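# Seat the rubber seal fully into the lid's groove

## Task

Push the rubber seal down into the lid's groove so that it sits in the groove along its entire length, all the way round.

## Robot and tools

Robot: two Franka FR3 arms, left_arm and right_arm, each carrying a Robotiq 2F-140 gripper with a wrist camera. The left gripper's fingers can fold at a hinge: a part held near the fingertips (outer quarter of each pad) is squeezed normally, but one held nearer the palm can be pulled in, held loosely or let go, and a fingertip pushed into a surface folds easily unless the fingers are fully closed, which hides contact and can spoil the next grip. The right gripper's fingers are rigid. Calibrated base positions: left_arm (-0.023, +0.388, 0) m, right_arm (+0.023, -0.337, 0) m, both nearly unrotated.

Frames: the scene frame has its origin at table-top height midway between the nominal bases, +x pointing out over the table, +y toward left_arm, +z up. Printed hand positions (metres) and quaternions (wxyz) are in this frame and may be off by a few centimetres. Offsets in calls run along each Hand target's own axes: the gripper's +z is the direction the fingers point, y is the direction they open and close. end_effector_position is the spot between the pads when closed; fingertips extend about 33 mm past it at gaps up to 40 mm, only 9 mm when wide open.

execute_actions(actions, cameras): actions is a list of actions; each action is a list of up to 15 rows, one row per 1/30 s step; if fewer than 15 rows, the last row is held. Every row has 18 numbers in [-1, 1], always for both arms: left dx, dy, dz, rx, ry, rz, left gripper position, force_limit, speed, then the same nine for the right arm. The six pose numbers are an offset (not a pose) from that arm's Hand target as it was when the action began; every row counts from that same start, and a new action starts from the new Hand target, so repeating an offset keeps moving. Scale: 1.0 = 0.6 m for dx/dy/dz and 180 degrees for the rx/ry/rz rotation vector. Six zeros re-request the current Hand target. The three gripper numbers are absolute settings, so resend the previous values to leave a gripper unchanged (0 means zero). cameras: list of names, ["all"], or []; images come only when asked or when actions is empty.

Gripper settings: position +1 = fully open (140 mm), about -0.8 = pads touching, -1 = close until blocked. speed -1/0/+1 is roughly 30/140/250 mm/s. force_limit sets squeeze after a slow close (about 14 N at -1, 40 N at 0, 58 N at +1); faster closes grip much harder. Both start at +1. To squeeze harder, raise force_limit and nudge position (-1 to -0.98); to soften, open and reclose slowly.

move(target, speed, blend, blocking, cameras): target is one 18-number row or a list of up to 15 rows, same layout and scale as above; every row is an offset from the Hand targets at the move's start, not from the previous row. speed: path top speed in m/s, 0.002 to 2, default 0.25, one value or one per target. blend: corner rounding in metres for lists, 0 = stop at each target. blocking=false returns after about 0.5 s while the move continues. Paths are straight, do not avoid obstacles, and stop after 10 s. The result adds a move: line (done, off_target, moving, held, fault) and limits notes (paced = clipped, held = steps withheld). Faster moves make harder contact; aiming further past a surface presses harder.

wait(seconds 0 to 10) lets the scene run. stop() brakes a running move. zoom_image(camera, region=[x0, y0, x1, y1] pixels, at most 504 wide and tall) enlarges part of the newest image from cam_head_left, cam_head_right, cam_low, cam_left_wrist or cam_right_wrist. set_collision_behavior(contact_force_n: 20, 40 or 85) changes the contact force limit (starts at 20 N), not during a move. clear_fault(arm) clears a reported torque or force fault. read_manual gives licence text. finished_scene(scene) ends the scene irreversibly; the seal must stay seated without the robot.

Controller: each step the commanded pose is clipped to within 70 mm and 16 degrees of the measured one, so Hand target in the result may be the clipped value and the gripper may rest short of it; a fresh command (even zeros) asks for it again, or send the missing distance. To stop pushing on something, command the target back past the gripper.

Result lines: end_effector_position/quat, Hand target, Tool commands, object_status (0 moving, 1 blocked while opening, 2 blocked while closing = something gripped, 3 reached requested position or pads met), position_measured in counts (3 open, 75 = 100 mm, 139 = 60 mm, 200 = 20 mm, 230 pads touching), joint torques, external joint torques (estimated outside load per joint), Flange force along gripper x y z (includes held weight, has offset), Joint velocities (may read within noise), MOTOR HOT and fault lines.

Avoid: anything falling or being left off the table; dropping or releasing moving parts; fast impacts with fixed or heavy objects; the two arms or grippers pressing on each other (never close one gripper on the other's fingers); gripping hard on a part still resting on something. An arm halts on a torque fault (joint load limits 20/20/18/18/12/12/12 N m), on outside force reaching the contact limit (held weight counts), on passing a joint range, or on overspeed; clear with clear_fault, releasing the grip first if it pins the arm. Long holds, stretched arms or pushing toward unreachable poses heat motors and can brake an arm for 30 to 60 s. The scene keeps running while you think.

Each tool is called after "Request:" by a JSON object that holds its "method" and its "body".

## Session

Request:
{"method": "execute_actions", "body": {"actions": [], "cameras": ["all"]}}

Scene clock: 0.00 s.
left_arm: end_effector_position=(+0.5287, +0.2181, +0.2410) position_measured=3 object_status=3 end_effector_quat_wxyz=(+0.201, +0.953, +0.159, -0.164) | right_arm: end_effector_position=(+0.3331, -0.0117, +0.3039) position_measured=3 object_status=3 end_effector_quat_wxyz=(-0.226, -0.013, +0.897, +0.380)
Joint positions: left_arm=[-0.13 0.264 0.045 -1.71 -0.48 1.702 -1.825] | right_arm=[0.373 -0.244 -0.064 -2.346 0.86 1.695 1.513]
Joint velocities: within noise
Joint torques (N m): no reading
External joint torques (N m): no reading
Flange force (N): no reading
Hand target: left_arm +0.5287, +0.2181, +0.2410; +0.201, +0.953, +0.159, -0.164 | right_arm +0.3331, -0.0117, +0.3039; -0.226, -0.013, +0.897, +0.380
Tool commands: left_gripper/position=+1.0 left_gripper/force_limit=+1.0 left_gripper/speed=+1.0 right_gripper/position=+1.0 right_gripper/force_limit=+1.0 right_gripper/speed=+1.0
camera_calibration:
cam_left_wrist: T_world_to_cam=[[0.354164, -0.869671, 0.343861, -0.0717431], [-0.762163, -0.0553492, 0.645015, 0.261219], [-0.541918, -0.490519, -0.682434, 0.702667], [0, 0, 0, 1]] pos_world=[0.605289, 0.296737, 0.335704]
cam_right_wrist: T_world_to_cam=[[0.128012, 0.715355, 0.686935, -0.231471], [0.987044, -0.0243338, -0.158597, -0.271543], [-0.0967373, 0.698337, -0.709202, 0.398979], [0, 0, 0, 1]] pos_world=[0.336252, -0.119645, 0.398896]

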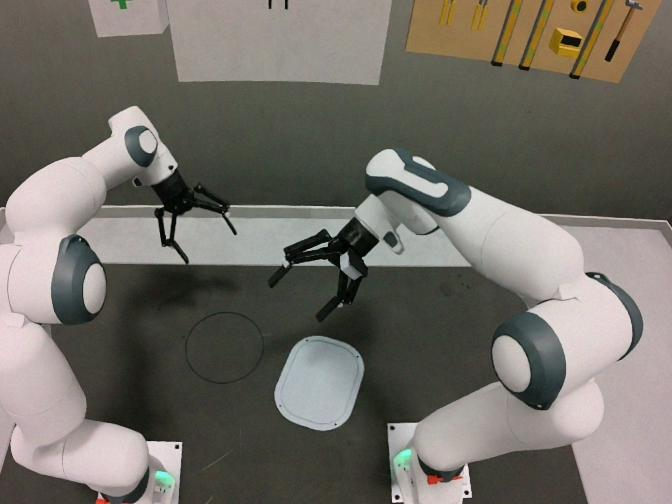

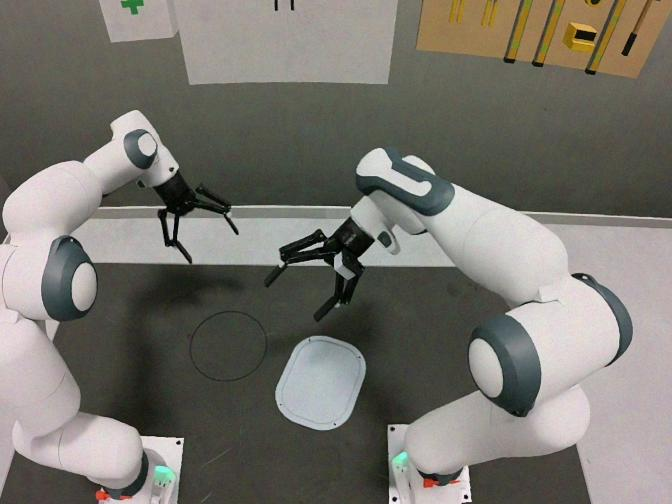

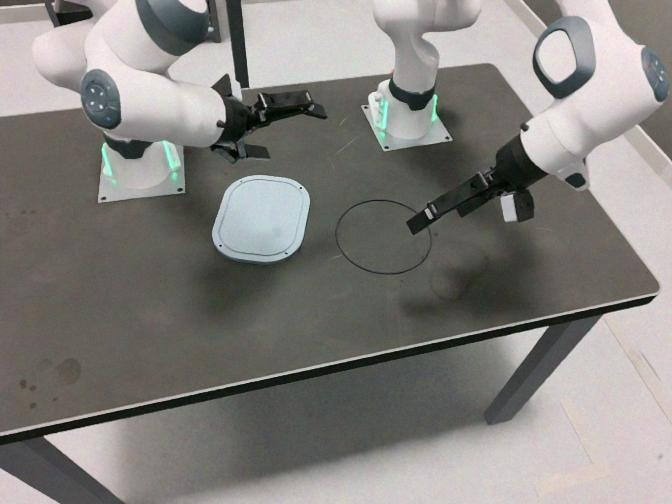

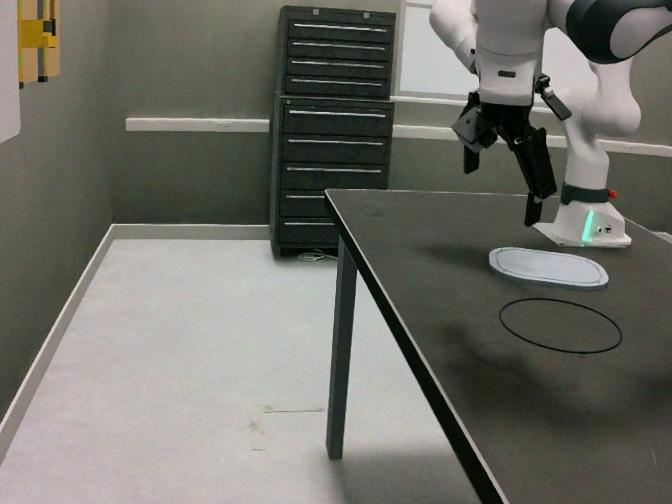

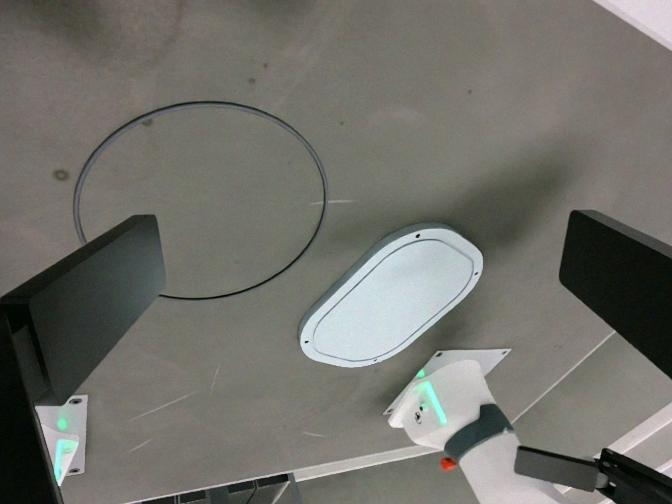

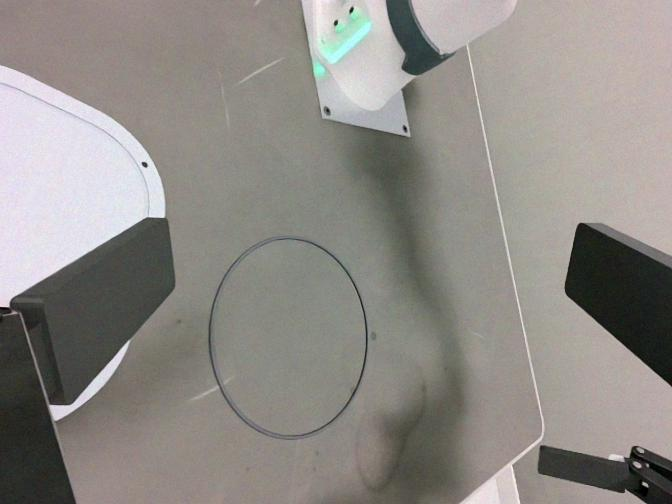

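Request:
{"method": "zoom_image", "body": {"camera": "cam_head_left", "region": [175, 300, 375, 440]}}

Request:
{"method": "zoom_image", "body": {"camera": "cam_high", "region": [200, 165, 440, 285]}}

Request:
{"method": "zoom_image", "body": {"camera": "cam_left_wrist", "region": [60, 90, 340, 310]}}

Scaled by 2.520 from the camera's 672x504 image, which has a finer 960x720 frame.

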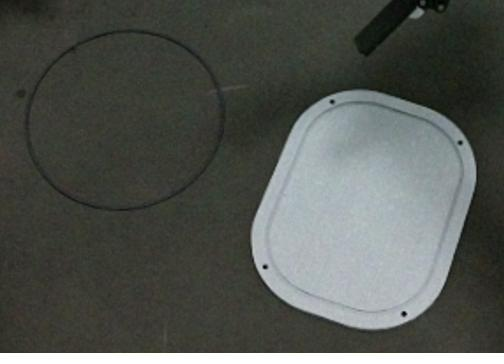

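Scaled by 2.100 from the camera's 672x504 image, which has a finer 960x720 frame.

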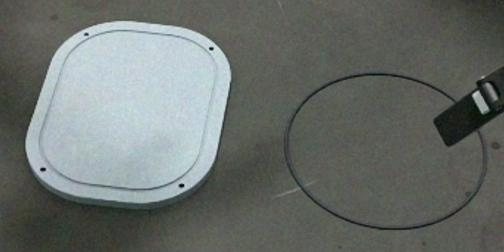

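Scaled by 1.800 from the camera's 672x504 image, which has a finer 960x720 frame.

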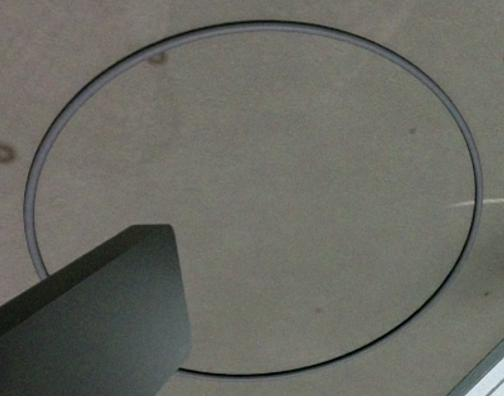

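Request:
{"method": "set_collision_behavior", "body": {"contact_force_n": 85}}

Request:
{"method": "move", "body": {"target": [0,0,0,0,0,0,1,1,1, 0,0,0,0.2506,-0.149,0.0085,-1,-1,0], "speed": 0.2, "cameras": ["cam_right_wrist"]}}

Set on each arm: contact force limit 85 N; load limits (N m) waist: 85, shoulder: 85, upper arm roll: 85, elbow: 85, forearm roll: 11, wrist pitch: 11, wrist roll: 11.

Scene clock: 121.17 s.
left_arm: end_effector_position=(+0.5287, +0.2181, +0.2410) position_measured=3 object_status=3 end_effector_quat_wxyz=(+0.201, +0.953, +0.159, -0.164) | right_arm: end_effector_position=(+0.3331, -0.0111, +0.3031) position_measured=233 object_status=3 end_effector_quat_wxyz=(+0.000, -0.003, +1.000, +0.001)
Joint positions: left_arm=[-0.13 0.264 0.045 -1.71 -0.48 1.702 -1.825] | right_arm=[0.164 -0.426 0.592 -2.215 0.244 1.847 2.167]
Joint velocities: left_arm=[within noise] | right_arm=[0 0 0.001 0.001 0 0.001 0.006]
Joint torques (N m): left_arm=[-0.57 -40.85 0 25.24 -0.05 1.31 0.04] | right_arm=[-0.95 -13.08 -6.42 24.73 0.74 2.29 0.18]
External joint torques (N m): left_arm=[-0.64 -0.59 -0.42 1.52 0.09 -0.24 0.02] | right_arm=[-0.97 -0.78 0.99 0.52 -0.12 -0.17 0.18]
Flange force (N): left_arm=[3.1 3.5 -3.7] | right_arm=[-0.2 1.7 -1.5]
Hand target: left_arm +0.5287, +0.2181, +0.2410; +0.201, +0.953, +0.159, -0.164 | right_arm +0.3331, -0.0117, +0.3039; +0.000, +0.000, +1.000, +0.000
Off the commanded pose: left_arm 0.000 m, 0 deg | right_arm 0.001 m, 0 deg.
move: done
camera_calibration:
cam_right_wrist: T_world_to_cam=[[-0.0228554, 0.999692, -0.00963697, 0.0331733], [0.943988, 0.0247539, 0.329051, -0.404549], [0.329188, -0.0015766, -0.944263, 0.319701], [0, 0, 0, 1]] pos_world=[0.277406, -0.0226449, 0.435319]
Images, in order (width x height): cam_right_wrist 672x504.

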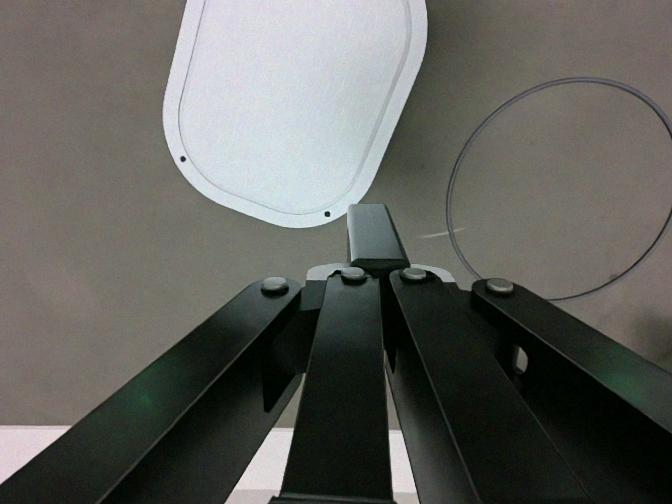

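Request:
{"method": "move", "body": {"target": [[-0.097,-0.1567,-0.0543,0.1294,0.1055,0.1023,-0.45,-1,0, 0.0302,-0.1005,0.4065,0,0,0,-1,-1,0],[-0.097,-0.1567,-0.0543,0.1294,0.1055,0.1023,-0.45,-1,0, 0.0302,-0.1005,0.4273,0,0,0,-1,-1,0]], "speed": [0.15,0.01], "cameras": ["cam_right_wrist","cam_left_wrist"]}}

Scene clock: 165.37 s.
left_arm: end_effector_position=(+0.4496, +0.3005, +0.2592) position_measured=186 object_status=3 end_effector_quat_wxyz=(+0.002, +1.000, +0.006, -0.004) | right_arm: end_effector_position=(+0.3145, -0.0715, +0.0491) position_measured=233 object_status=3 end_effector_quat_wxyz=(-0.001, -0.003, +1.000, +0.000)
Joint positions: left_arm=[-0.201 -0.223 -0.01 -2.214 -0.007 1.984 -1.759] | right_arm=[0.101 -0.167 0.719 -2.735 0.213 2.598 2.153]
Joint velocities: left_arm=[within noise] | right_arm=[0 0.001 0.001 0 -0.002 0 0.006]
Joint torques (N m): left_arm=[-0.9 -25.15 -0.74 25.65 1.33 2.53 0.3] | right_arm=[-1.53 -11.99 -1.72 16.57 -0.02 3.57 0.27]
External joint torques (N m): left_arm=[-0.81 -0.67 -0.49 1.15 0.53 -0.07 0.3] | right_arm=[-1.52 2.99 1.02 -2 -0.48 1.12 0.27]
Flange force (N): left_arm=[1.4 0.8 -2.8] | right_arm=[-8.2 6.4 21.3]
Hand target: left_arm +0.4500, +0.3001, +0.2601; +0.001, +1.000, +0.001, -0.001 | right_arm +0.3151, -0.0720, +0.0475; +0.000, +0.000, +1.000, +0.000
Off the commanded pose: left_arm 0.001 m, 1 deg | right_arm 0.002 m, 0 deg.
move: done
camera_calibration:
cam_left_wrist: T_world_to_cam=[[-0.0062621, -0.999922, 0.0108375, 0.309176], [-0.936361, 0.00966727, 0.350904, 0.328797], [-0.350981, -0.00795041, -0.936349, 0.547619], [0, 0, 0, 1]] pos_world=[0.502013, 0.310327, 0.394036]
cam_right_wrist: T_world_to_cam=[[-0.0217515, 0.999682, -0.0127314, 0.0904619], [0.944192, 0.0247273, 0.328466, -0.301972], [0.328676, -0.00487627, -0.94443, 0.0857483], [0, 0, 0, 1]] pos_world=[0.258904, -0.0825481, 0.181323]
Images, in order (width x height): cam_left_wrist 672x504, cam_right_wrist 672x504.

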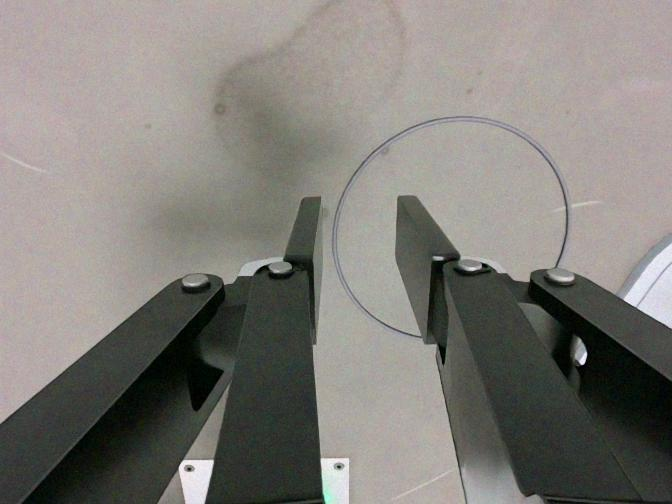

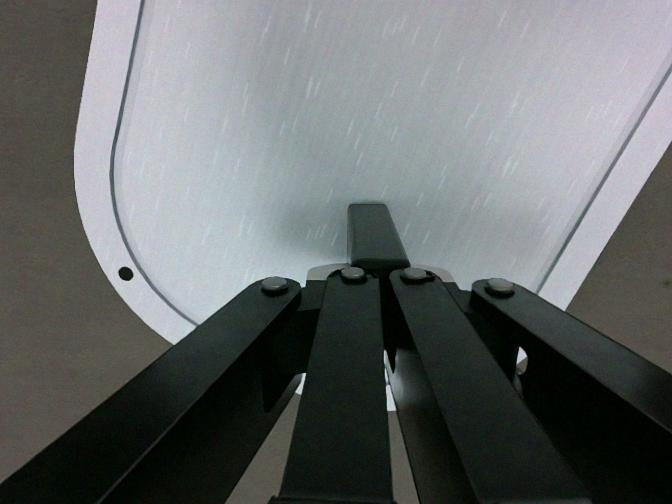

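Request:
{"method": "zoom_image", "body": {"camera": "cam_right_wrist", "region": [60, 100, 260, 340]}}

Request:
{"method": "zoom_image", "body": {"camera": "cam_left_wrist", "region": [320, 100, 600, 340]}}

Scaled by 2.100 from the camera's 672x504 image, which has a finer 960x720 frame.

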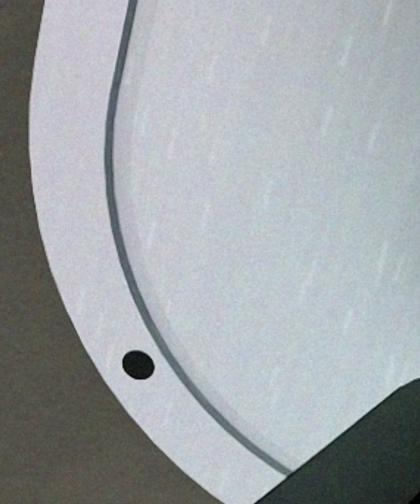

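Scaled by 1.800 from the camera's 672x504 image, which has a finer 960x720 frame.

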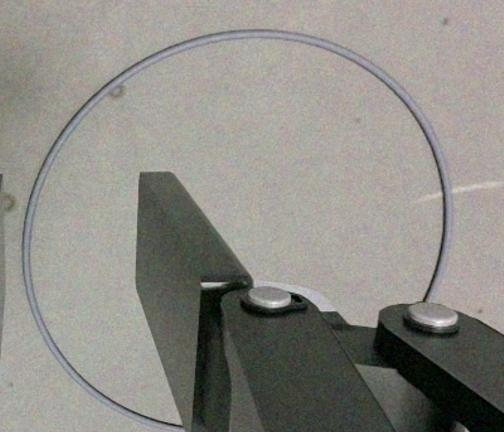

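Request:
{"method": "move", "body": {"target": [0,0,0,0,0,0,-0.45,-1,0, -0.05,0,0,0,0,0,-1,-1,0], "speed": 0.03, "cameras": ["cam_right_wrist"]}}

Scene clock: 179.23 s.
left_arm: end_effector_position=(+0.4496, +0.3005, +0.2592) position_measured=186 object_status=3 end_effector_quat_wxyz=(+0.002, +1.000, +0.006, -0.004) | right_arm: end_effector_position=(+0.3439, -0.0699, +0.0492) position_measured=233 object_status=3 end_effector_quat_wxyz=(+0.001, -0.004, +1.000, +0.000)
Joint positions: left_arm=[-0.201 -0.223 -0.01 -2.214 -0.007 1.984 -1.759] | right_arm=[0.035 -0.091 0.721 -2.667 0.115 2.597 2.174]
Joint velocities: left_arm=[within noise] | right_arm=[0 0 0 0 -0.003 -0.001 0.008]
Joint torques (N m): left_arm=[-0.89 -25.16 -0.71 25.63 1.33 2.54 0.28] | right_arm=[-2.9 -14.63 -2.26 17.21 -0.43 3.2 0.27]
External joint torques (N m): left_arm=[-0.87 -0.79 -0.54 1.18 0.53 -0.06 0.28] | right_arm=[-2.91 2.39 -0.69 -1.58 -0.89 0.74 0.27]
Flange force (N): left_arm=[1.1 0.9 -3.0] | right_arm=[-10.9 3.6 18.5]
Hand target: left_arm +0.4500, +0.3001, +0.2601; +0.001, +1.000, +0.001, -0.001 | right_arm +0.3451, -0.0719, +0.0475; +0.000, +0.000, +1.000, +0.000
Off the commanded pose: left_arm 0.001 m, 1 deg | right_arm 0.003 m, 0 deg.
move: done
camera_calibration:
cam_right_wrist: T_world_to_cam=[[-0.0255808, 0.999607, -0.0115067, 0.0907831], [0.9434, 0.0279467, 0.330476, -0.32945], [0.330668, -0.00240158, -0.943744, 0.0756504], [0, 0, 0, 1]] pos_world=[0.288111, -0.0813587, 0.181315]
Images, in order (width x height): cam_right_wrist 672x504.

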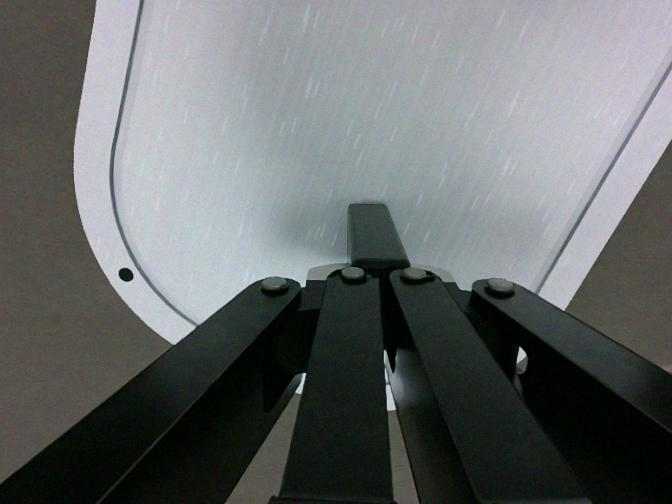

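Request:
{"method": "move", "body": {"target": [0,0,0,0,0,0,-0.45,-1,0, -0.2667,0,0,0,0,0,-1,-1,0], "speed": 0.05, "cameras": ["cam_right_wrist", "cam_high"]}}

Scene clock: 188.47 s.
left_arm: end_effector_position=(+0.4496, +0.3005, +0.2592) position_measured=186 object_status=3 end_effector_quat_wxyz=(+0.002, +1.000, +0.006, -0.004) | right_arm: end_effector_position=(+0.5044, -0.0690, +0.0499) position_measured=233 object_status=3 end_effector_quat_wxyz=(+0.001, -0.001, +1.000, +0.002)
Joint positions: left_arm=[-0.201 -0.223 -0.01 -2.214 -0.007 1.984 -1.759] | right_arm=[-0.005 0.299 0.555 -2.214 -0.245 2.459 2.248]
Joint velocities: left_arm=[within noise] | right_arm=[0.002 0.001 0 0.002 -0.001 -0.003 -0.003]
Joint torques (N m): left_arm=[-0.89 -25.14 -0.75 25.69 1.32 2.53 0.26] | right_arm=[-1.54 -30.3 3.56 20.64 -0.38 2.71 0.07]
External joint torques (N m): left_arm=[-0.77 -0.6 -0.47 1.13 0.52 -0.08 0.26] | right_arm=[-1.57 2.06 -1.61 0.57 -0.95 0.24 0.07]
Flange force (N): left_arm=[1.6 0.9 -2.8] | right_arm=[-8.3 1.9 7.3]
Hand target: left_arm +0.4500, +0.3001, +0.2601; +0.001, +1.000, +0.001, -0.001 | right_arm +0.5052, -0.0719, +0.0476; +0.000, +0.000, +1.000, +0.000
Off the commanded pose: left_arm 0.001 m, 1 deg | right_arm 0.004 m, 0 deg.
move: off_target (right_arm)
camera_calibration:
cam_right_wrist: T_world_to_cam=[[-0.018141, 0.999799, -0.00854798, 0.0900957], [0.943069, 0.0199501, 0.331997, -0.481482], [0.332101, -0.00203858, -0.943242, 0.0225679], [0, 0, 0, 1]] pos_world=[0.448211, -0.0804259, 0.181908]
Images, in order (width x height): cam_high 672x504, cam_right_wrist 672x504.

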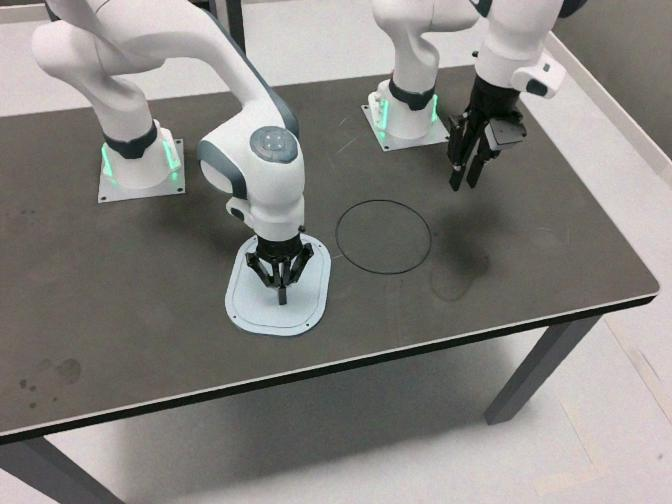

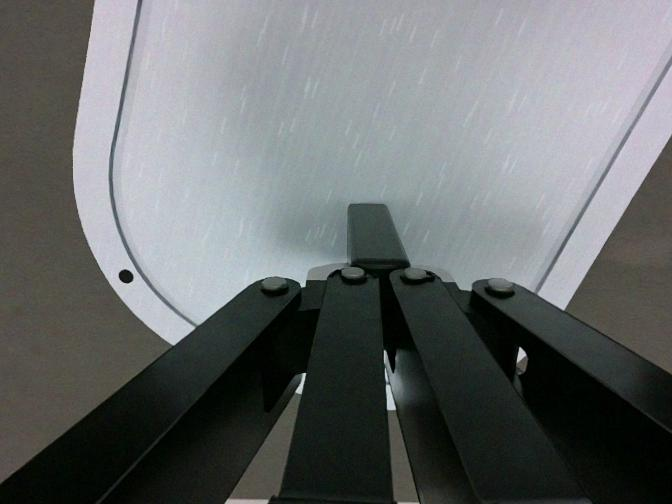

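Request:
{"method": "move", "body": {"target": [[0,0,0,0,0,0,-0.45,-1,0, 0,0,-0.06,0,0,0,-1,-1,0],[-0.0718,-0.0053,0.2335,0,0,0.1111,-0.45,-1,0, 0.2998,0.2793,-0.104,0,0,-0.8889,-0.45,-1,0]], "speed": [0.06,0.12], "cameras": ["cam_right_wrist","cam_left_wrist"]}}

Scene clock: 235.20 s.
left_arm: end_effector_position=(+0.4171, +0.3020, +0.1547) position_measured=186 object_status=3 end_effector_quat_wxyz=(+0.002, +0.992, -0.127, -0.001) | right_arm: end_effector_position=(+0.3671, +0.0565, +0.1035) position_measured=233 object_status=3 end_effector_quat_wxyz=(-0.001, +0.873, -0.487, +0.000)
Joint positions: left_arm=[-0.213 -0.21 -0.009 -2.485 -0.007 2.274 -1.502] | right_arm=[-0.433 0.38 1.353 -2.268 -0.5 2.29 0.654]
Joint velocities: left_arm=[within noise] | right_arm=[0 -0.001 -0.001 0 -0.001 0 -0.006]
Joint torques (N m): left_arm=[-0.55 -22.7 -0.49 23.8 1.06 2.56 0.26] | right_arm=[-0.97 -13.76 12.21 20.42 0.17 2.35 -0.25]
External joint torques (N m): left_arm=[-0.58 0.58 -0.36 0.98 0.4 -0.09 0.26] | right_arm=[-1.07 0.36 0.98 0.24 -0.4 -0.19 -0.25]
Flange force (N): left_arm=[4.8 0.1 -0.5] | right_arm=[5.4 7.8 -7.4]
Hand target: left_arm +0.4168, +0.3023, +0.1533; +0.001, +0.991, -0.132, -0.001 (not the last commanded pose) | right_arm +0.3679, +0.0559, +0.1037; +0.000, +0.875, -0.484, +0.000 (not the last commanded pose)
Tool commands: left_gripper/position=-0.45 left_gripper/force_limit=-1.0 left_gripper/speed=+0.0 right_gripper/position=-1.0 right_gripper/force_limit=-1.0 right_gripper/speed=+0.0
Off the commanded pose: left_arm 0.036 m, 5 deg | right_arm 0.058 m, 38 deg.
move: off_target (left_arm, right_arm; path cut at 10 s); path passed 1 of 2 targets; target 2's new numbers were not sent
camera_calibration:
cam_left_wrist: T_world_to_cam=[[-0.270258, -0.962724, 0.0110609, 0.410364], [-0.902511, 0.257323, 0.345338, 0.246899], [-0.335312, 0.0833479, -0.938413, 0.404554], [0, 0, 0, 1]] pos_world=[0.469385, 0.297816, 0.289836]
cam_right_wrist: T_world_to_cam=[[-0.842011, -0.539313, -0.0126307, 0.352345], [-0.512513, 0.792423, 0.33075, 0.118413], [-0.168369, 0.284968, -0.943634, 0.286476], [0, 0, 0, 1]] pos_world=[0.4056, 0.0145539, 0.235614]
Images, in order (width x height): cam_left_wrist 672x504, cam_right_wrist 672x504.

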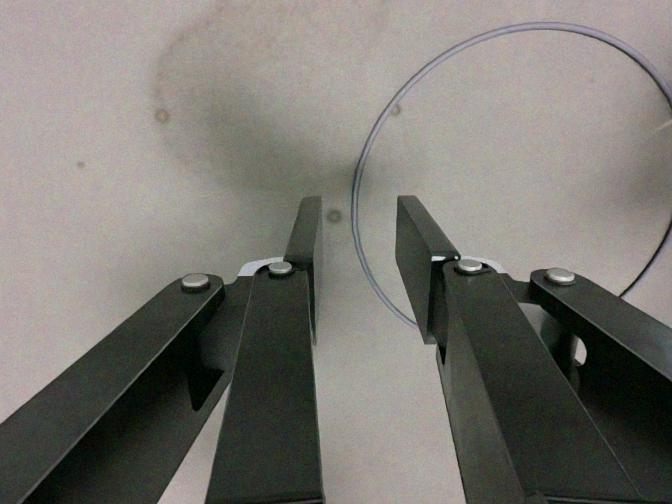

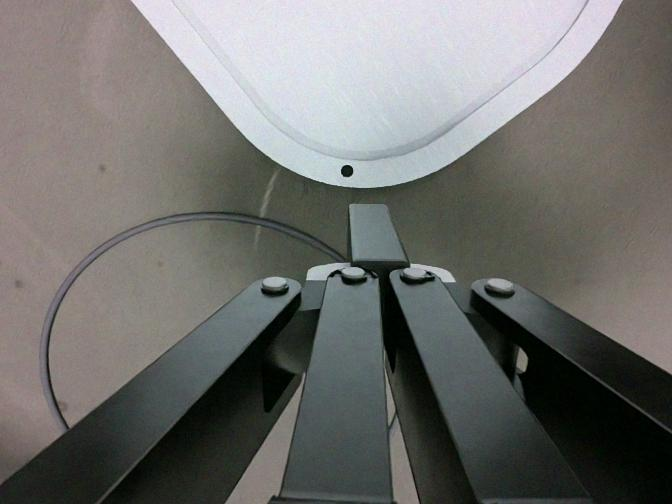

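Request:
{"method": "move", "body": {"target": [-0.0164,0.0027,0.0722,0,0,0.0267,-0.45,-1,0, -0.0939,0.0249,0.0062,0,0,-0.2106,-0.45,-1,0], "speed": 0.25, "cameras": ["cam_right_wrist","cam_left_wrist"]}}

Scene clock: 248.20 s.
left_arm: end_effector_position=(+0.4072, +0.3029, +0.1113) position_measured=186 object_status=3 end_effector_quat_wxyz=(+0.001, +0.986, -0.168, -0.001) | right_arm: end_effector_position=(+0.3248, +0.0957, +0.0997) position_measured=186 object_status=3 end_effector_quat_wxyz=(+0.000, +0.984, -0.178, -0.001)
Joint positions: left_arm=[-0.22 -0.16 -0.005 -2.562 -0.005 2.401 -1.421] | right_arm=[-0.36 0.607 1.427 -2.226 -0.753 2.173 0.268]
Joint velocities: left_arm=[within noise] | right_arm=[0.001 -0.001 0.002 0 0 0 -0.006]
Joint torques (N m): left_arm=[-0.52 -23.29 -0.49 22.49 0.91 2.56 0.26] | right_arm=[-0.59 -16.6 18.53 18.14 0.22 2.39 -0.18]
External joint torques (N m): left_arm=[-0.62 0.27 -0.45 1.14 0.33 -0.06 0.26] | right_arm=[-0.51 0.36 1.16 0.09 -0.4 -0.19 -0.18]
Flange force (N): left_arm=[4.4 -0.1 -0.6] | right_arm=[0.3 5.3 -4.4]
Hand target: left_arm +0.4068, +0.3032, +0.1100; +0.001, +0.985, -0.173, -0.001 | right_arm +0.3253, +0.0957, +0.0999; +0.000, +0.985, -0.174, +0.000
Off the commanded pose: left_arm 0.001 m, 1 deg | right_arm 0.001 m, 0 deg.
move: done
camera_calibration:
cam_left_wrist: T_world_to_cam=[[-0.350148, -0.936632, 0.0107944, 0.433778], [-0.877774, 0.332123, 0.345265, 0.219954], [-0.326971, 0.111419, -0.938443, 0.348514], [0, 0, 0, 1]] pos_world=[0.458911, 0.294408, 0.246436]
cam_right_wrist: T_world_to_cam=[[-0.333879, -0.942531, -0.0126993, 0.211449], [-0.890981, 0.311163, 0.33065, 0.235898], [-0.307696, 0.121712, -0.943668, 0.325463], [0, 0, 0, 1]] pos_world=[0.380923, 0.0862821, 0.231814]
Images, in order (width x height): cam_left_wrist 672x504, cam_right_wrist 672x504.

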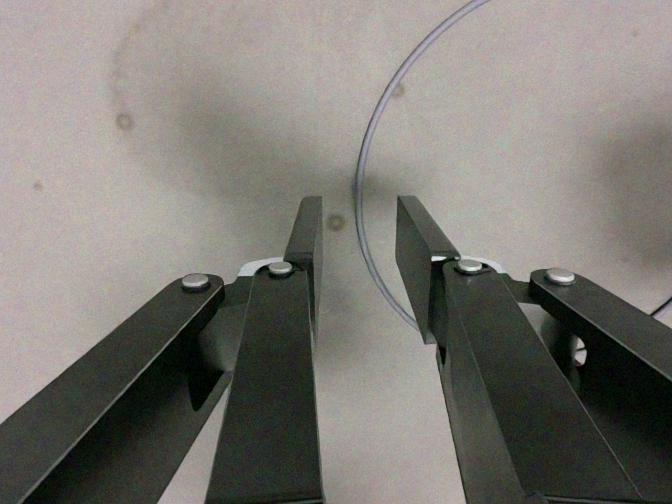

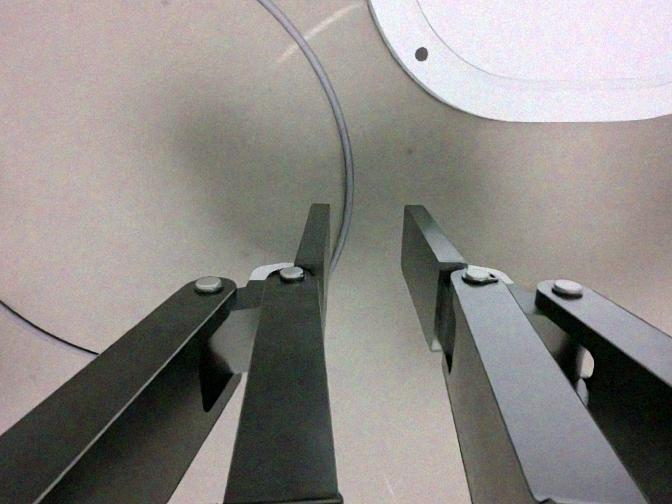

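Request:
{"method": "move", "body": {"target": [[0,0,0,0,0,0,-1,-1,0, 0,0,0,0,0,0,-1,-1,0],[0,-0.025,0.11,0,0,0,-1,-1,0, 0,0.025,0.0932,0,0,0,-1,-1,0]], "speed": [0.05,0.06]}}

Request:
{"method": "execute_actions", "body": {"actions": [[[0,0,0.00133,0,0,0,-1,-1,0, 0,0,0.00133,0,0,0,-1,-1,0]],[[0,0,0.00133,0,0,0,-1,-1,0, 0,0,0.00133,0,0,0,-1,-1,0]],[[0,0,0.00133,0,0,0,-1,-1,0, 0,0,0.00133,0,0,0,-1,-1,0]],[[0,0,0.00133,0,0,0,-1,-1,0, 0,0,0.00133,0,0,0,-1,-1,0]],[[0,0,0.00133,0,0,0,-1,-1,0, 0,0,0.00133,0,0,0,-1,-1,0]]]}}

Scene clock: 288.60 s.
left_arm: end_effector_position=(+0.4115, +0.3160, +0.0450) position_measured=233 object_status=3 end_effector_quat_wxyz=(+0.001, +0.986, -0.170, -0.001) | right_arm: end_effector_position=(+0.3205, +0.0813, +0.0444) position_measured=233 object_status=3 end_effector_quat_wxyz=(+0.000, +0.985, -0.173, -0.001)
Joint positions: left_arm=[-0.21 0.002 0.015 -2.593 -0.004 2.592 -1.388] | right_arm=[-0.284 0.624 1.279 -2.29 -0.84 2.292 0.303]
Joint velocities: left_arm=[0.001 0.002 0.001 0 0 0.004 0.004] | right_arm=[0.001 0 -0.001 0 0.001 0.003 0.005]
Joint torques (N m): left_arm=[-0.22 -26.17 0.02 20.2 0.59 2.52 0.36] | right_arm=[-0.12 -20.73 17.41 15.21 0.3 2.8 0.32]
External joint torques (N m): left_arm=[-0.28 0.35 -0.03 1.52 0.15 -0.09 0.36] | right_arm=[-0.06 -0.99 0.47 -0.83 -0.26 0.25 0.32]
Flange force (N): left_arm=[5.7 -1.5 0.2] | right_arm=[-2.2 5.9 -1.5]
Hand target: left_arm +0.4117, +0.3172, +0.0440; +0.001, +0.985, -0.173, -0.001 | right_arm +0.3202, +0.0816, +0.0440; +0.000, +0.985, -0.174, +0.000
Off the commanded pose: left_arm 0.002 m, 0 deg | right_arm 0.001 m, 0 deg.
move: done

Scene clock: 291.30 s.
left_arm: end_effector_position=(+0.4122, +0.3160, +0.0413) position_measured=233 object_status=3 end_effector_quat_wxyz=(+0.001, +0.985, -0.170, -0.001) | right_arm: end_effector_position=(+0.3205, +0.0815, +0.0404) position_measured=233 object_status=3 end_effector_quat_wxyz=(+0.000, +0.985, -0.173, -0.001)
Joint positions: left_arm=[-0.21 0.013 0.015 -2.593 -0.004 2.604 -1.387] | right_arm=[-0.27 0.622 1.262 -2.291 -0.842 2.304 0.305]
Joint torques (N m): left_arm=[-0.25 -26.44 -0.04 19.71 0.59 2.55 0.3] | right_arm=[-0.19 -20.98 17.19 15.12 0.33 2.8 0.25]
External joint torques (N m): left_arm=[-0.29 0.4 -0.1 1.07 0.16 -0.08 0.3] | right_arm=[-0.09 -0.86 0.38 -0.95 -0.22 0.23 0.25]
External joint torques at the end of the 1st action: left_arm=[-0.25 0.51 -0.01 1.41 0.15 -0.07 0.25] | right_arm=[-0.34 -0.8 0.16 -0.82 -0.19 0.24 0.27]
External joint torques at the end of the 2nd action: left_arm=[-0.26 0.46 -0.01 1.22 0.15 -0.1 0.31] | right_arm=[0.02 -0.22 0.8 -0.83 -0.21 0.2 0.26]
External joint torques at the end of the 3rd action: left_arm=[-0.32 0.34 -0.06 1.17 0.15 -0.06 0.27] | right_arm=[-0.29 -0.76 0.37 -0.91 -0.23 0.24 0.26]
External joint torques at the end of the 4th action: left_arm=[-0.29 0.4 -0.04 1.09 0.15 -0.09 0.28] | right_arm=[-0.43 -0.71 0.16 -0.77 -0.22 0.23 0.25]
Flange force (N): left_arm=[4.4 -1.0 0.6] | right_arm=[-2.0 6.0 -1.4]
Flange force at the end of the 1st action (N): left_arm=[5.7 -1.3 0.7] | right_arm=[-1.5 5.9 -1.2]
Flange force at the end of the 2nd action (N): left_arm=[5.0 -1.3 0.6] | right_arm=[-1.9 5.1 -1.8]
Flange force at the end of the 3rd action (N): left_arm=[4.6 -1.0 0.4] | right_arm=[-1.7 6.4 -1.7]
Flange force at the end of the 4th action (N): left_arm=[4.5 -1.1 0.5] | right_arm=[-1.3 5.9 -1.3]
Hand target: left_arm +0.4117, +0.3172, +0.0400; +0.001, +0.985, -0.173, -0.001 | right_arm +0.3202, +0.0816, +0.0400; +0.000, +0.985, -0.174, +0.000
Off the commanded pose: left_arm 0.002 m, 0 deg | right_arm 0.001 m, 0 deg.

Request:
{"method": "execute_actions", "body": {"actions": [[[0,0,0.00133,0,0,0,-1,-1,0, 0,0,0.00133,0,0,0,-1,-1,0]],[[0,0,0.00133,0,0,0,-1,-1,0, 0,0,0.00133,0,0,0,-1,-1,0]],[[0,0,0.00133,0,0,0,-1,-1,0, 0,0,0.00133,0,0,0,-1,-1,0]],[[0,0,0.00133,0,0,0,-1,-1,0, 0,0,0.00133,0,0,0,-1,-1,0]]]}}

Scene clock: 298.20 s.
left_arm: end_effector_position=(+0.4122, +0.3161, +0.0381) position_measured=233 object_status=3 end_effector_quat_wxyz=(+0.001, +0.985, -0.171, -0.001) | right_arm: end_effector_position=(+0.3204, +0.0814, +0.0379) position_measured=233 object_status=3 end_effector_quat_wxyz=(+0.001, +0.985, -0.173, +0.000)
Joint positions: left_arm=[-0.21 0.021 0.015 -2.594 -0.004 2.613 -1.387] | right_arm=[-0.26 0.62 1.25 -2.291 -0.843 2.31 0.306]
Joint torques (N m): left_arm=[-0.22 -26.57 -0.05 19.58 0.58 2.55 0.26] | right_arm=[0.03 -20.13 15.73 14.92 0.12 3.12 0.25]
External joint torques (N m): left_arm=[-0.21 0.42 -0.06 1.11 0.15 -0.08 0.26] | right_arm=[0.07 0.28 -1.07 -1.14 -0.43 0.55 0.25]
External joint torques at the end of the 1st action: left_arm=[-0.33 0.54 -0.09 1.06 0.15 -0.04 0.26] | right_arm=[-0.08 -0.88 -0.09 -0.81 -0.23 0.22 0.26]
External joint torques at the end of the 2nd action: left_arm=[-0.29 0.49 -0.07 1.06 0.15 -0.08 0.31] | right_arm=[-0.14 -1.08 0.37 -0.87 -0.24 0.15 0.24]
External joint torques at the end of the 3rd action: left_arm=[-0.19 0.4 0.01 1.06 0.13 -0.08 0.27] | right_arm=[-0.16 -0.33 0.3 -0.81 -0.25 0.33 0.29]
Flange force (N): left_arm=[4.6 -1.1 0.6] | right_arm=[-1.0 1.3 6.2]
Flange force at the end of the 1st action (N): left_arm=[4.7 -1.0 1.1] | right_arm=[-1.6 4.4 0.2]
Flange force at the end of the 2nd action (N): left_arm=[4.6 -1.1 0.8] | right_arm=[-1.9 6.1 -1.9]
Flange force at the end of the 3rd action (N): left_arm=[4.3 -1.2 0.6] | right_arm=[-1.6 4.9 -0.4]
Hand target: left_arm +0.4117, +0.3172, +0.0368; +0.001, +0.985, -0.173, -0.001 | right_arm +0.3202, +0.0816, +0.0368; +0.000, +0.985, -0.174, +0.000
Off the commanded pose: left_arm 0.002 m, 0 deg | right_arm 0.001 m, 0 deg.

Request:
{"method": "execute_actions", "body": {"actions": [[[0,0,0.00133,0,0,0,-1,-1,0, 0,0,-0.005,0,0,0,-1,-1,0]],[[0,0,0.00133,0,0,0,-1,-1,0, 0,0,0,0,0,0,-1,-1,0]],[[0,0,0.00133,0,0,0,-1,-1,0, 0,0,0,0,0,0,-1,-1,0]],[[0,0,0.00133,0,0,0,-1,-1,0, 0,0,0,0,0,0,-1,-1,0]]]}}

Scene clock: 307.63 s.
left_arm: end_effector_position=(+0.4122, +0.3161, +0.0349) position_measured=233 object_status=3 end_effector_quat_wxyz=(+0.001, +0.985, -0.171, -0.001) | right_arm: end_effector_position=(+0.3207, +0.0825, +0.0400) position_measured=233 object_status=3 end_effector_quat_wxyz=(-0.001, +0.985, -0.173, +0.001)
Joint positions: left_arm=[-0.21 0.03 0.015 -2.594 -0.004 2.622 -1.386] | right_arm=[-0.266 0.618 1.257 -2.292 -0.843 2.31 0.306]
Joint torques (N m): left_arm=[-0.22 -26.73 -0.09 19.41 0.57 2.55 0.28] | right_arm=[-0.97 -20.47 17.88 15.42 0.44 2.59 0.09]
External joint torques (N m): left_arm=[-0.25 0.44 -0.16 1.05 0.15 -0.08 0.28] | right_arm=[-0.87 -0.24 1.16 -0.66 -0.11 0.03 0.09]
External joint torques at the end of the 1st action: left_arm=[-0.21 0.47 -0.09 1.03 0.14 -0.1 0.25] | right_arm=[-1.01 -0.27 1.09 -0.61 -0.13 0.04 0.09]
External joint torques at the end of the 2nd action: left_arm=[-0.22 0.34 -0.12 1.18 0.15 -0.05 0.27] | right_arm=[-0.9 -0.34 1.16 -0.64 -0.13 0.03 0.07]
External joint torques at the end of the 3rd action: left_arm=[-0.16 0.37 -0.09 1.15 0.14 -0.05 0.27] | right_arm=[-0.93 -0.33 1.18 -0.6 -0.13 0.04 0.08]
Flange force (N): left_arm=[4.4 -1.0 0.8] | right_arm=[-0.7 8.7 -6.1]
Flange force at the end of the 1st action (N): left_arm=[4.4 -1.0 0.8] | right_arm=[-0.5 8.9 -6.2]
Flange force at the end of the 2nd action (N): left_arm=[4.6 -1.1 0.5] | right_arm=[-0.7 8.9 -6.3]
Flange force at the end of the 3rd action (N): left_arm=[4.5 -1.1 0.6] | right_arm=[-0.7 8.9 -6.4]
Hand target: left_arm +0.4117, +0.3172, +0.0336; +0.001, +0.985, -0.173, -0.001 | right_arm +0.3202, +0.0816, +0.0398; +0.000, +0.985, -0.174, +0.000
Off the commanded pose: left_arm 0.002 m, 0 deg | right_arm 0.001 m, 0 deg.

Request:
{"method": "execute_actions", "body": {"actions": [[[0,0,0.00133,0,0,0,-1,-1,0, 0,0,0,0,0,0,-1,-1,0]],[[0,0,0.00133,0,0,0,-1,-1,0, 0,0,0,0,0,0,-1,-1,0]],[[0,0,0.00133,0,0,0,-1,-1,0, 0,0,0,0,0,0,-1,-1,0]],[[0,0,0.00133,0,0,0,-1,-1,0, 0,0,0,0,0,0,-1,-1,0]]]}}

Scene clock: 313.63 s.
left_arm: end_effector_position=(+0.4123, +0.3161, +0.0338) position_measured=233 object_status=3 end_effector_quat_wxyz=(+0.001, +0.985, -0.171, -0.001) | right_arm: end_effector_position=(+0.3207, +0.0825, +0.0400) position_measured=233 object_status=3 end_effector_quat_wxyz=(-0.001, +0.985, -0.173, +0.001)
Joint positions: left_arm=[-0.21 0.033 0.015 -2.594 -0.004 2.626 -1.386] | right_arm=[-0.266 0.618 1.257 -2.292 -0.843 2.31 0.306]
Joint torques (N m): left_arm=[-0.2 -23.61 -0.09 19.08 0.59 3.47 0.26] | right_arm=[-0.96 -20.48 17.9 15.39 0.43 2.59 0.08]
External joint torques (N m): left_arm=[-0.21 3.58 -0.15 0.79 0.17 0.84 0.26] | right_arm=[-0.81 -0.28 1.23 -0.7 -0.12 0.03 0.08]
External joint torques at the end of the 1st action: left_arm=[-0.1 0.45 -0.1 1.04 0.15 -0.08 0.25] | right_arm=[-0.88 -0.33 1.18 -0.59 -0.14 0.04 0.1]
External joint torques at the end of the 2nd action: left_arm=[-0.17 2.04 -0.11 0.72 0.16 0.14 0.26] | right_arm=[-1.03 -0.33 1.07 -0.68 -0.12 0.02 0.07]
External joint torques at the end of the 3rd action: left_arm=[-0.22 2.46 -0.14 0.92 0.18 0.49 0.3] | right_arm=[-0.99 -0.33 1.07 -0.66 -0.13 0.02 0.11]
Flange force (N): left_arm=[10.2 -2.1 11.9] | right_arm=[-0.9 8.8 -6.3]
Flange force at the end of the 1st action (N): left_arm=[4.4 -1.1 0.8] | right_arm=[-0.7 8.7 -6.2]
Flange force at the end of the 2nd action (N): left_arm=[6.9 -1.6 5.8] | right_arm=[-0.5 9.3 -6.4]
Flange force at the end of the 3rd action (N): left_arm=[8.3 -1.8 7.9] | right_arm=[-0.6 9.0 -6.2]
Hand target: left_arm +0.4117, +0.3172, +0.0304; +0.001, +0.985, -0.173, -0.001 | right_arm +0.3202, +0.0816, +0.0398; +0.000, +0.985, -0.174, +0.000
Off the commanded pose: left_arm 0.004 m, 0 deg | right_arm 0.001 m, 0 deg.

Request:
{"method": "move", "body": {"target": [[0,0,-0.026,0,0,0,-1,-1,0, 0,0,-0.0137,0,0,0,-1,-1,0],[-0.013,0.0343,-0.026,0,0,0,-0.45,-1,0, 0.0107,-0.0325,-0.0137,0,0,0,-0.45,-1,0],[-0.013,0.0343,-0.0077,0,0,0,-0.45,-1,0, 0.0107,-0.0325,-0.0003,0,0,0,-0.45,-1,0]], "speed": [0.03,0.05,0.02], "cameras": ["cam_right_wrist","cam_left_wrist"]}}

Scene clock: 335.33 s.
left_arm: end_effector_position=(+0.3979, +0.3014, +0.0362) position_measured=186 object_status=3 end_effector_quat_wxyz=(+0.001, +0.984, -0.176, -0.001) | right_arm: end_effector_position=(+0.3324, +0.0967, +0.0400) position_measured=186 object_status=3 end_effector_quat_wxyz=(+0.001, +0.985, -0.173, -0.001)
Joint positions: left_arm=[-0.228 -0.001 -0.005 -2.63 -0.004 2.627 -1.415] | right_arm=[-0.201 0.651 1.213 -2.221 -0.842 2.277 0.296]
Joint velocities: left_arm=[0.001 0 0 -0.001 0 0.004 0] | right_arm=[0.001 0 -0.001 0 0 0.003 0]
Joint torques (N m): left_arm=[-0.75 -25.57 -0.86 19.48 0.56 2.58 -0.2] | right_arm=[-0.38 -23.19 18.11 15.85 0.23 2.77 0.19]
External joint torques (N m): left_arm=[-0.67 0.4 -0.79 1.24 0.14 -0.04 -0.2] | right_arm=[-0.47 -0.26 0.29 -0.32 -0.33 0.2 0.19]
Flange force (N): left_arm=[5.3 1.4 0.7] | right_arm=[-0.5 4.0 -1.0]
Hand target: left_arm +0.3973, +0.3005, +0.0351; +0.001, +0.985, -0.173, -0.001 | right_arm +0.3329, +0.0977, +0.0400; +0.000, +0.985, -0.174, +0.000
Off the commanded pose: left_arm 0.002 m, 0 deg | right_arm 0.001 m, 0 deg.
move: done
camera_calibration:
cam_left_wrist: T_world_to_cam=[[-0.364145, -0.931288, 0.0100676, 0.43394], [-0.872579, 0.344929, 0.345875, 0.232345], [-0.325582, 0.117164, -0.938227, 0.272926], [0, 0, 0, 1]] pos_world=[0.449616, 0.292004, 0.171336]
cam_right_wrist: T_world_to_cam=[[-0.325992, -0.945326, -0.00935534, 0.211619], [-0.8934, 0.30482, 0.330032, 0.263631], [-0.309136, 0.115946, -0.943924, 0.272419], [0, 0, 0, 1]] pos_world=[0.388729, 0.0881031, 0.172116]
Images, in order (width x height): cam_left_wrist 672x504, cam_right_wrist 672x504.

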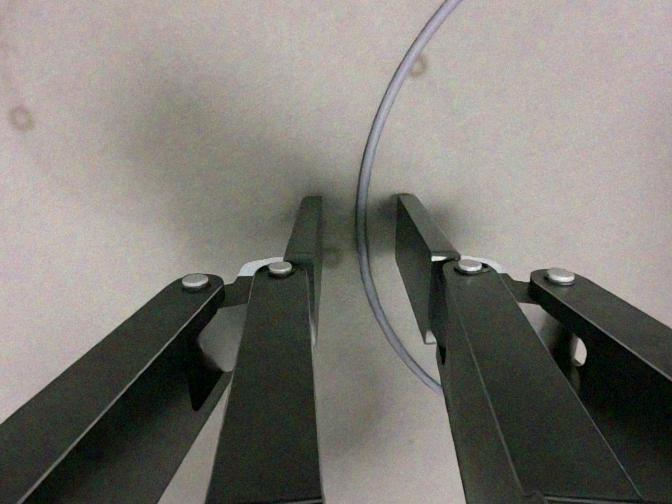

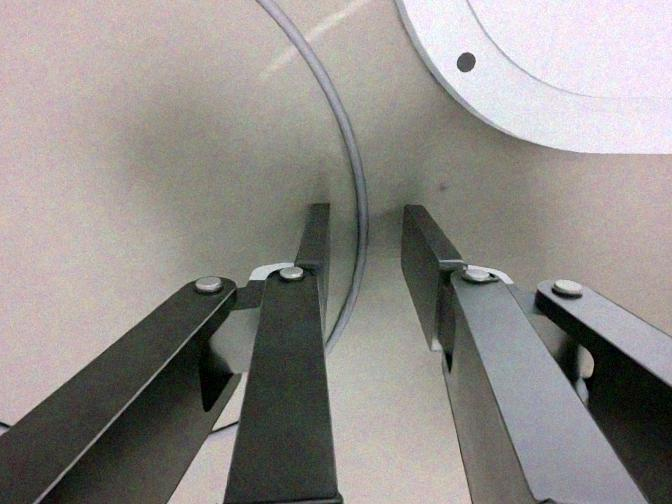

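Request:
{"method": "execute_actions", "body": {"actions": [[[0,0,0,0,0,0,-1,-1,-1, 0,0,0,0,0,0,-1,-1,-1]],[[0,0,0,0,0,0,-1,-1,-1, 0,0,0,0,0,0,-1,-1,-1]],[[0,0,0,0,0,0,-1,-1,-1, 0,0,0,0,0,0,-1,-1,-1]],[[0,0,0,0,0,0,-1,-1,-1, 0,0,0,0,0,0,-1,-1,-1]]], "cameras": ["cam_right_wrist","cam_left_wrist"]}}

Scene clock: 370.90 s.
left_arm: end_effector_position=(+0.3981, +0.3010, +0.0363) position_measured=226 object_status=2 end_effector_quat_wxyz=(+0.001, +0.984, -0.176, -0.001) | right_arm: end_effector_position=(+0.3324, +0.0969, +0.0399) position_measured=225 object_status=2 end_effector_quat_wxyz=(+0.001, +0.985, -0.173, -0.001)
Joint positions: left_arm=[-0.228 -0.001 -0.006 -2.63 -0.004 2.627 -1.415] | right_arm=[-0.201 0.651 1.212 -2.221 -0.842 2.278 0.296]
Joint torques (N m): left_arm=[-0.53 -24.84 -0.51 19.22 0.6 2.57 -0.19] | right_arm=[-0.23 -23.19 17.98 15.75 0.44 2.78 0.21]
External joint torques (N m): left_arm=[-0.46 1.2 -0.45 0.94 0.18 -0.07 -0.19] | right_arm=[-0.33 -0.27 0.17 -0.41 -0.13 0.21 0.21]
External joint torques at the end of the 1st action: left_arm=[-0.8 0.34 -0.88 1.21 0.15 -0.07 -0.22] | right_arm=[-0.26 -0.32 0.27 -0.39 -0.13 0.24 0.16]
External joint torques at the end of the 2nd action: left_arm=[-0.37 1.28 -0.48 0.9 0.15 -0.09 -0.24] | right_arm=[-0.3 -0.29 0.18 -0.37 -0.12 0.22 0.2]
External joint torques at the end of the 3rd action: left_arm=[-0.54 1.21 -0.56 0.94 0.17 -0.07 -0.18] | right_arm=[-0.16 -0.35 0.33 -0.38 -0.14 0.23 0.16]
Flange force (N): left_arm=[6.2 0.6 2.9] | right_arm=[-0.8 3.6 -0.7]
Flange force at the end of the 1st action (N): left_arm=[5.1 1.7 0.5] | right_arm=[-0.8 3.6 -1.0]
Flange force at the end of the 2nd action (N): left_arm=[6.2 0.6 3.1] | right_arm=[-0.8 3.4 -0.8]
Flange force at the end of the 3rd action (N): left_arm=[6.2 0.7 2.9] | right_arm=[-0.9 3.4 -1.0]
Hand target: left_arm +0.3973, +0.3005, +0.0351; +0.001, +0.985, -0.173, -0.001 | right_arm +0.3329, +0.0977, +0.0400; +0.000, +0.985, -0.174, +0.000
Off the commanded pose: left_arm 0.001 m, 0 deg | right_arm 0.001 m, 0 deg.
camera_calibration:
cam_left_wrist: T_world_to_cam=[[-0.364753, -0.931051, 0.00993823, 0.4337], [-0.872582, 0.345532, 0.345267, 0.23241], [-0.324895, 0.117265, -0.938452, 0.272779], [0, 0, 0, 1]] pos_world=[0.449615, 0.291504, 0.171436]
cam_right_wrist: T_world_to_cam=[[-0.325995, -0.945319, -0.00992232, 0.211906], [-0.893366, 0.304612, 0.330317, 0.263558], [-0.309233, 0.116546, -0.943818, 0.272266], [0, 0, 0, 1]] pos_world=[0.388728, 0.0883045, 0.172015]
Images, in order (width x height): cam_left_wrist 672x504, cam_right_wrist 672x504.

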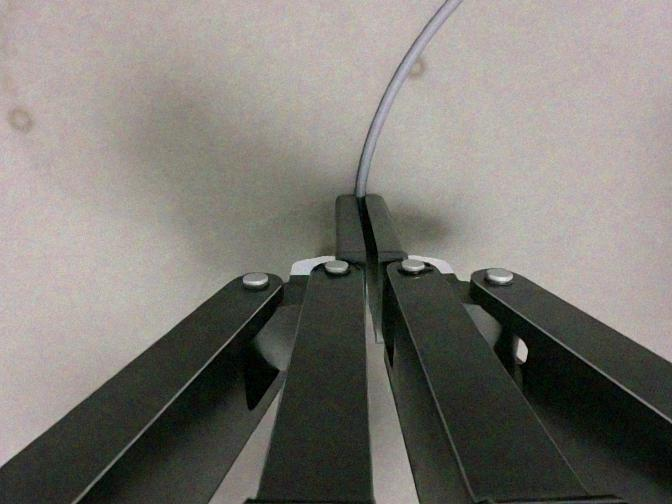

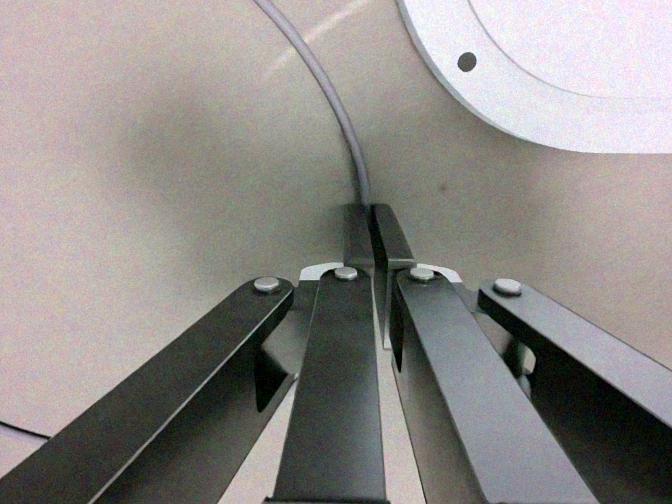

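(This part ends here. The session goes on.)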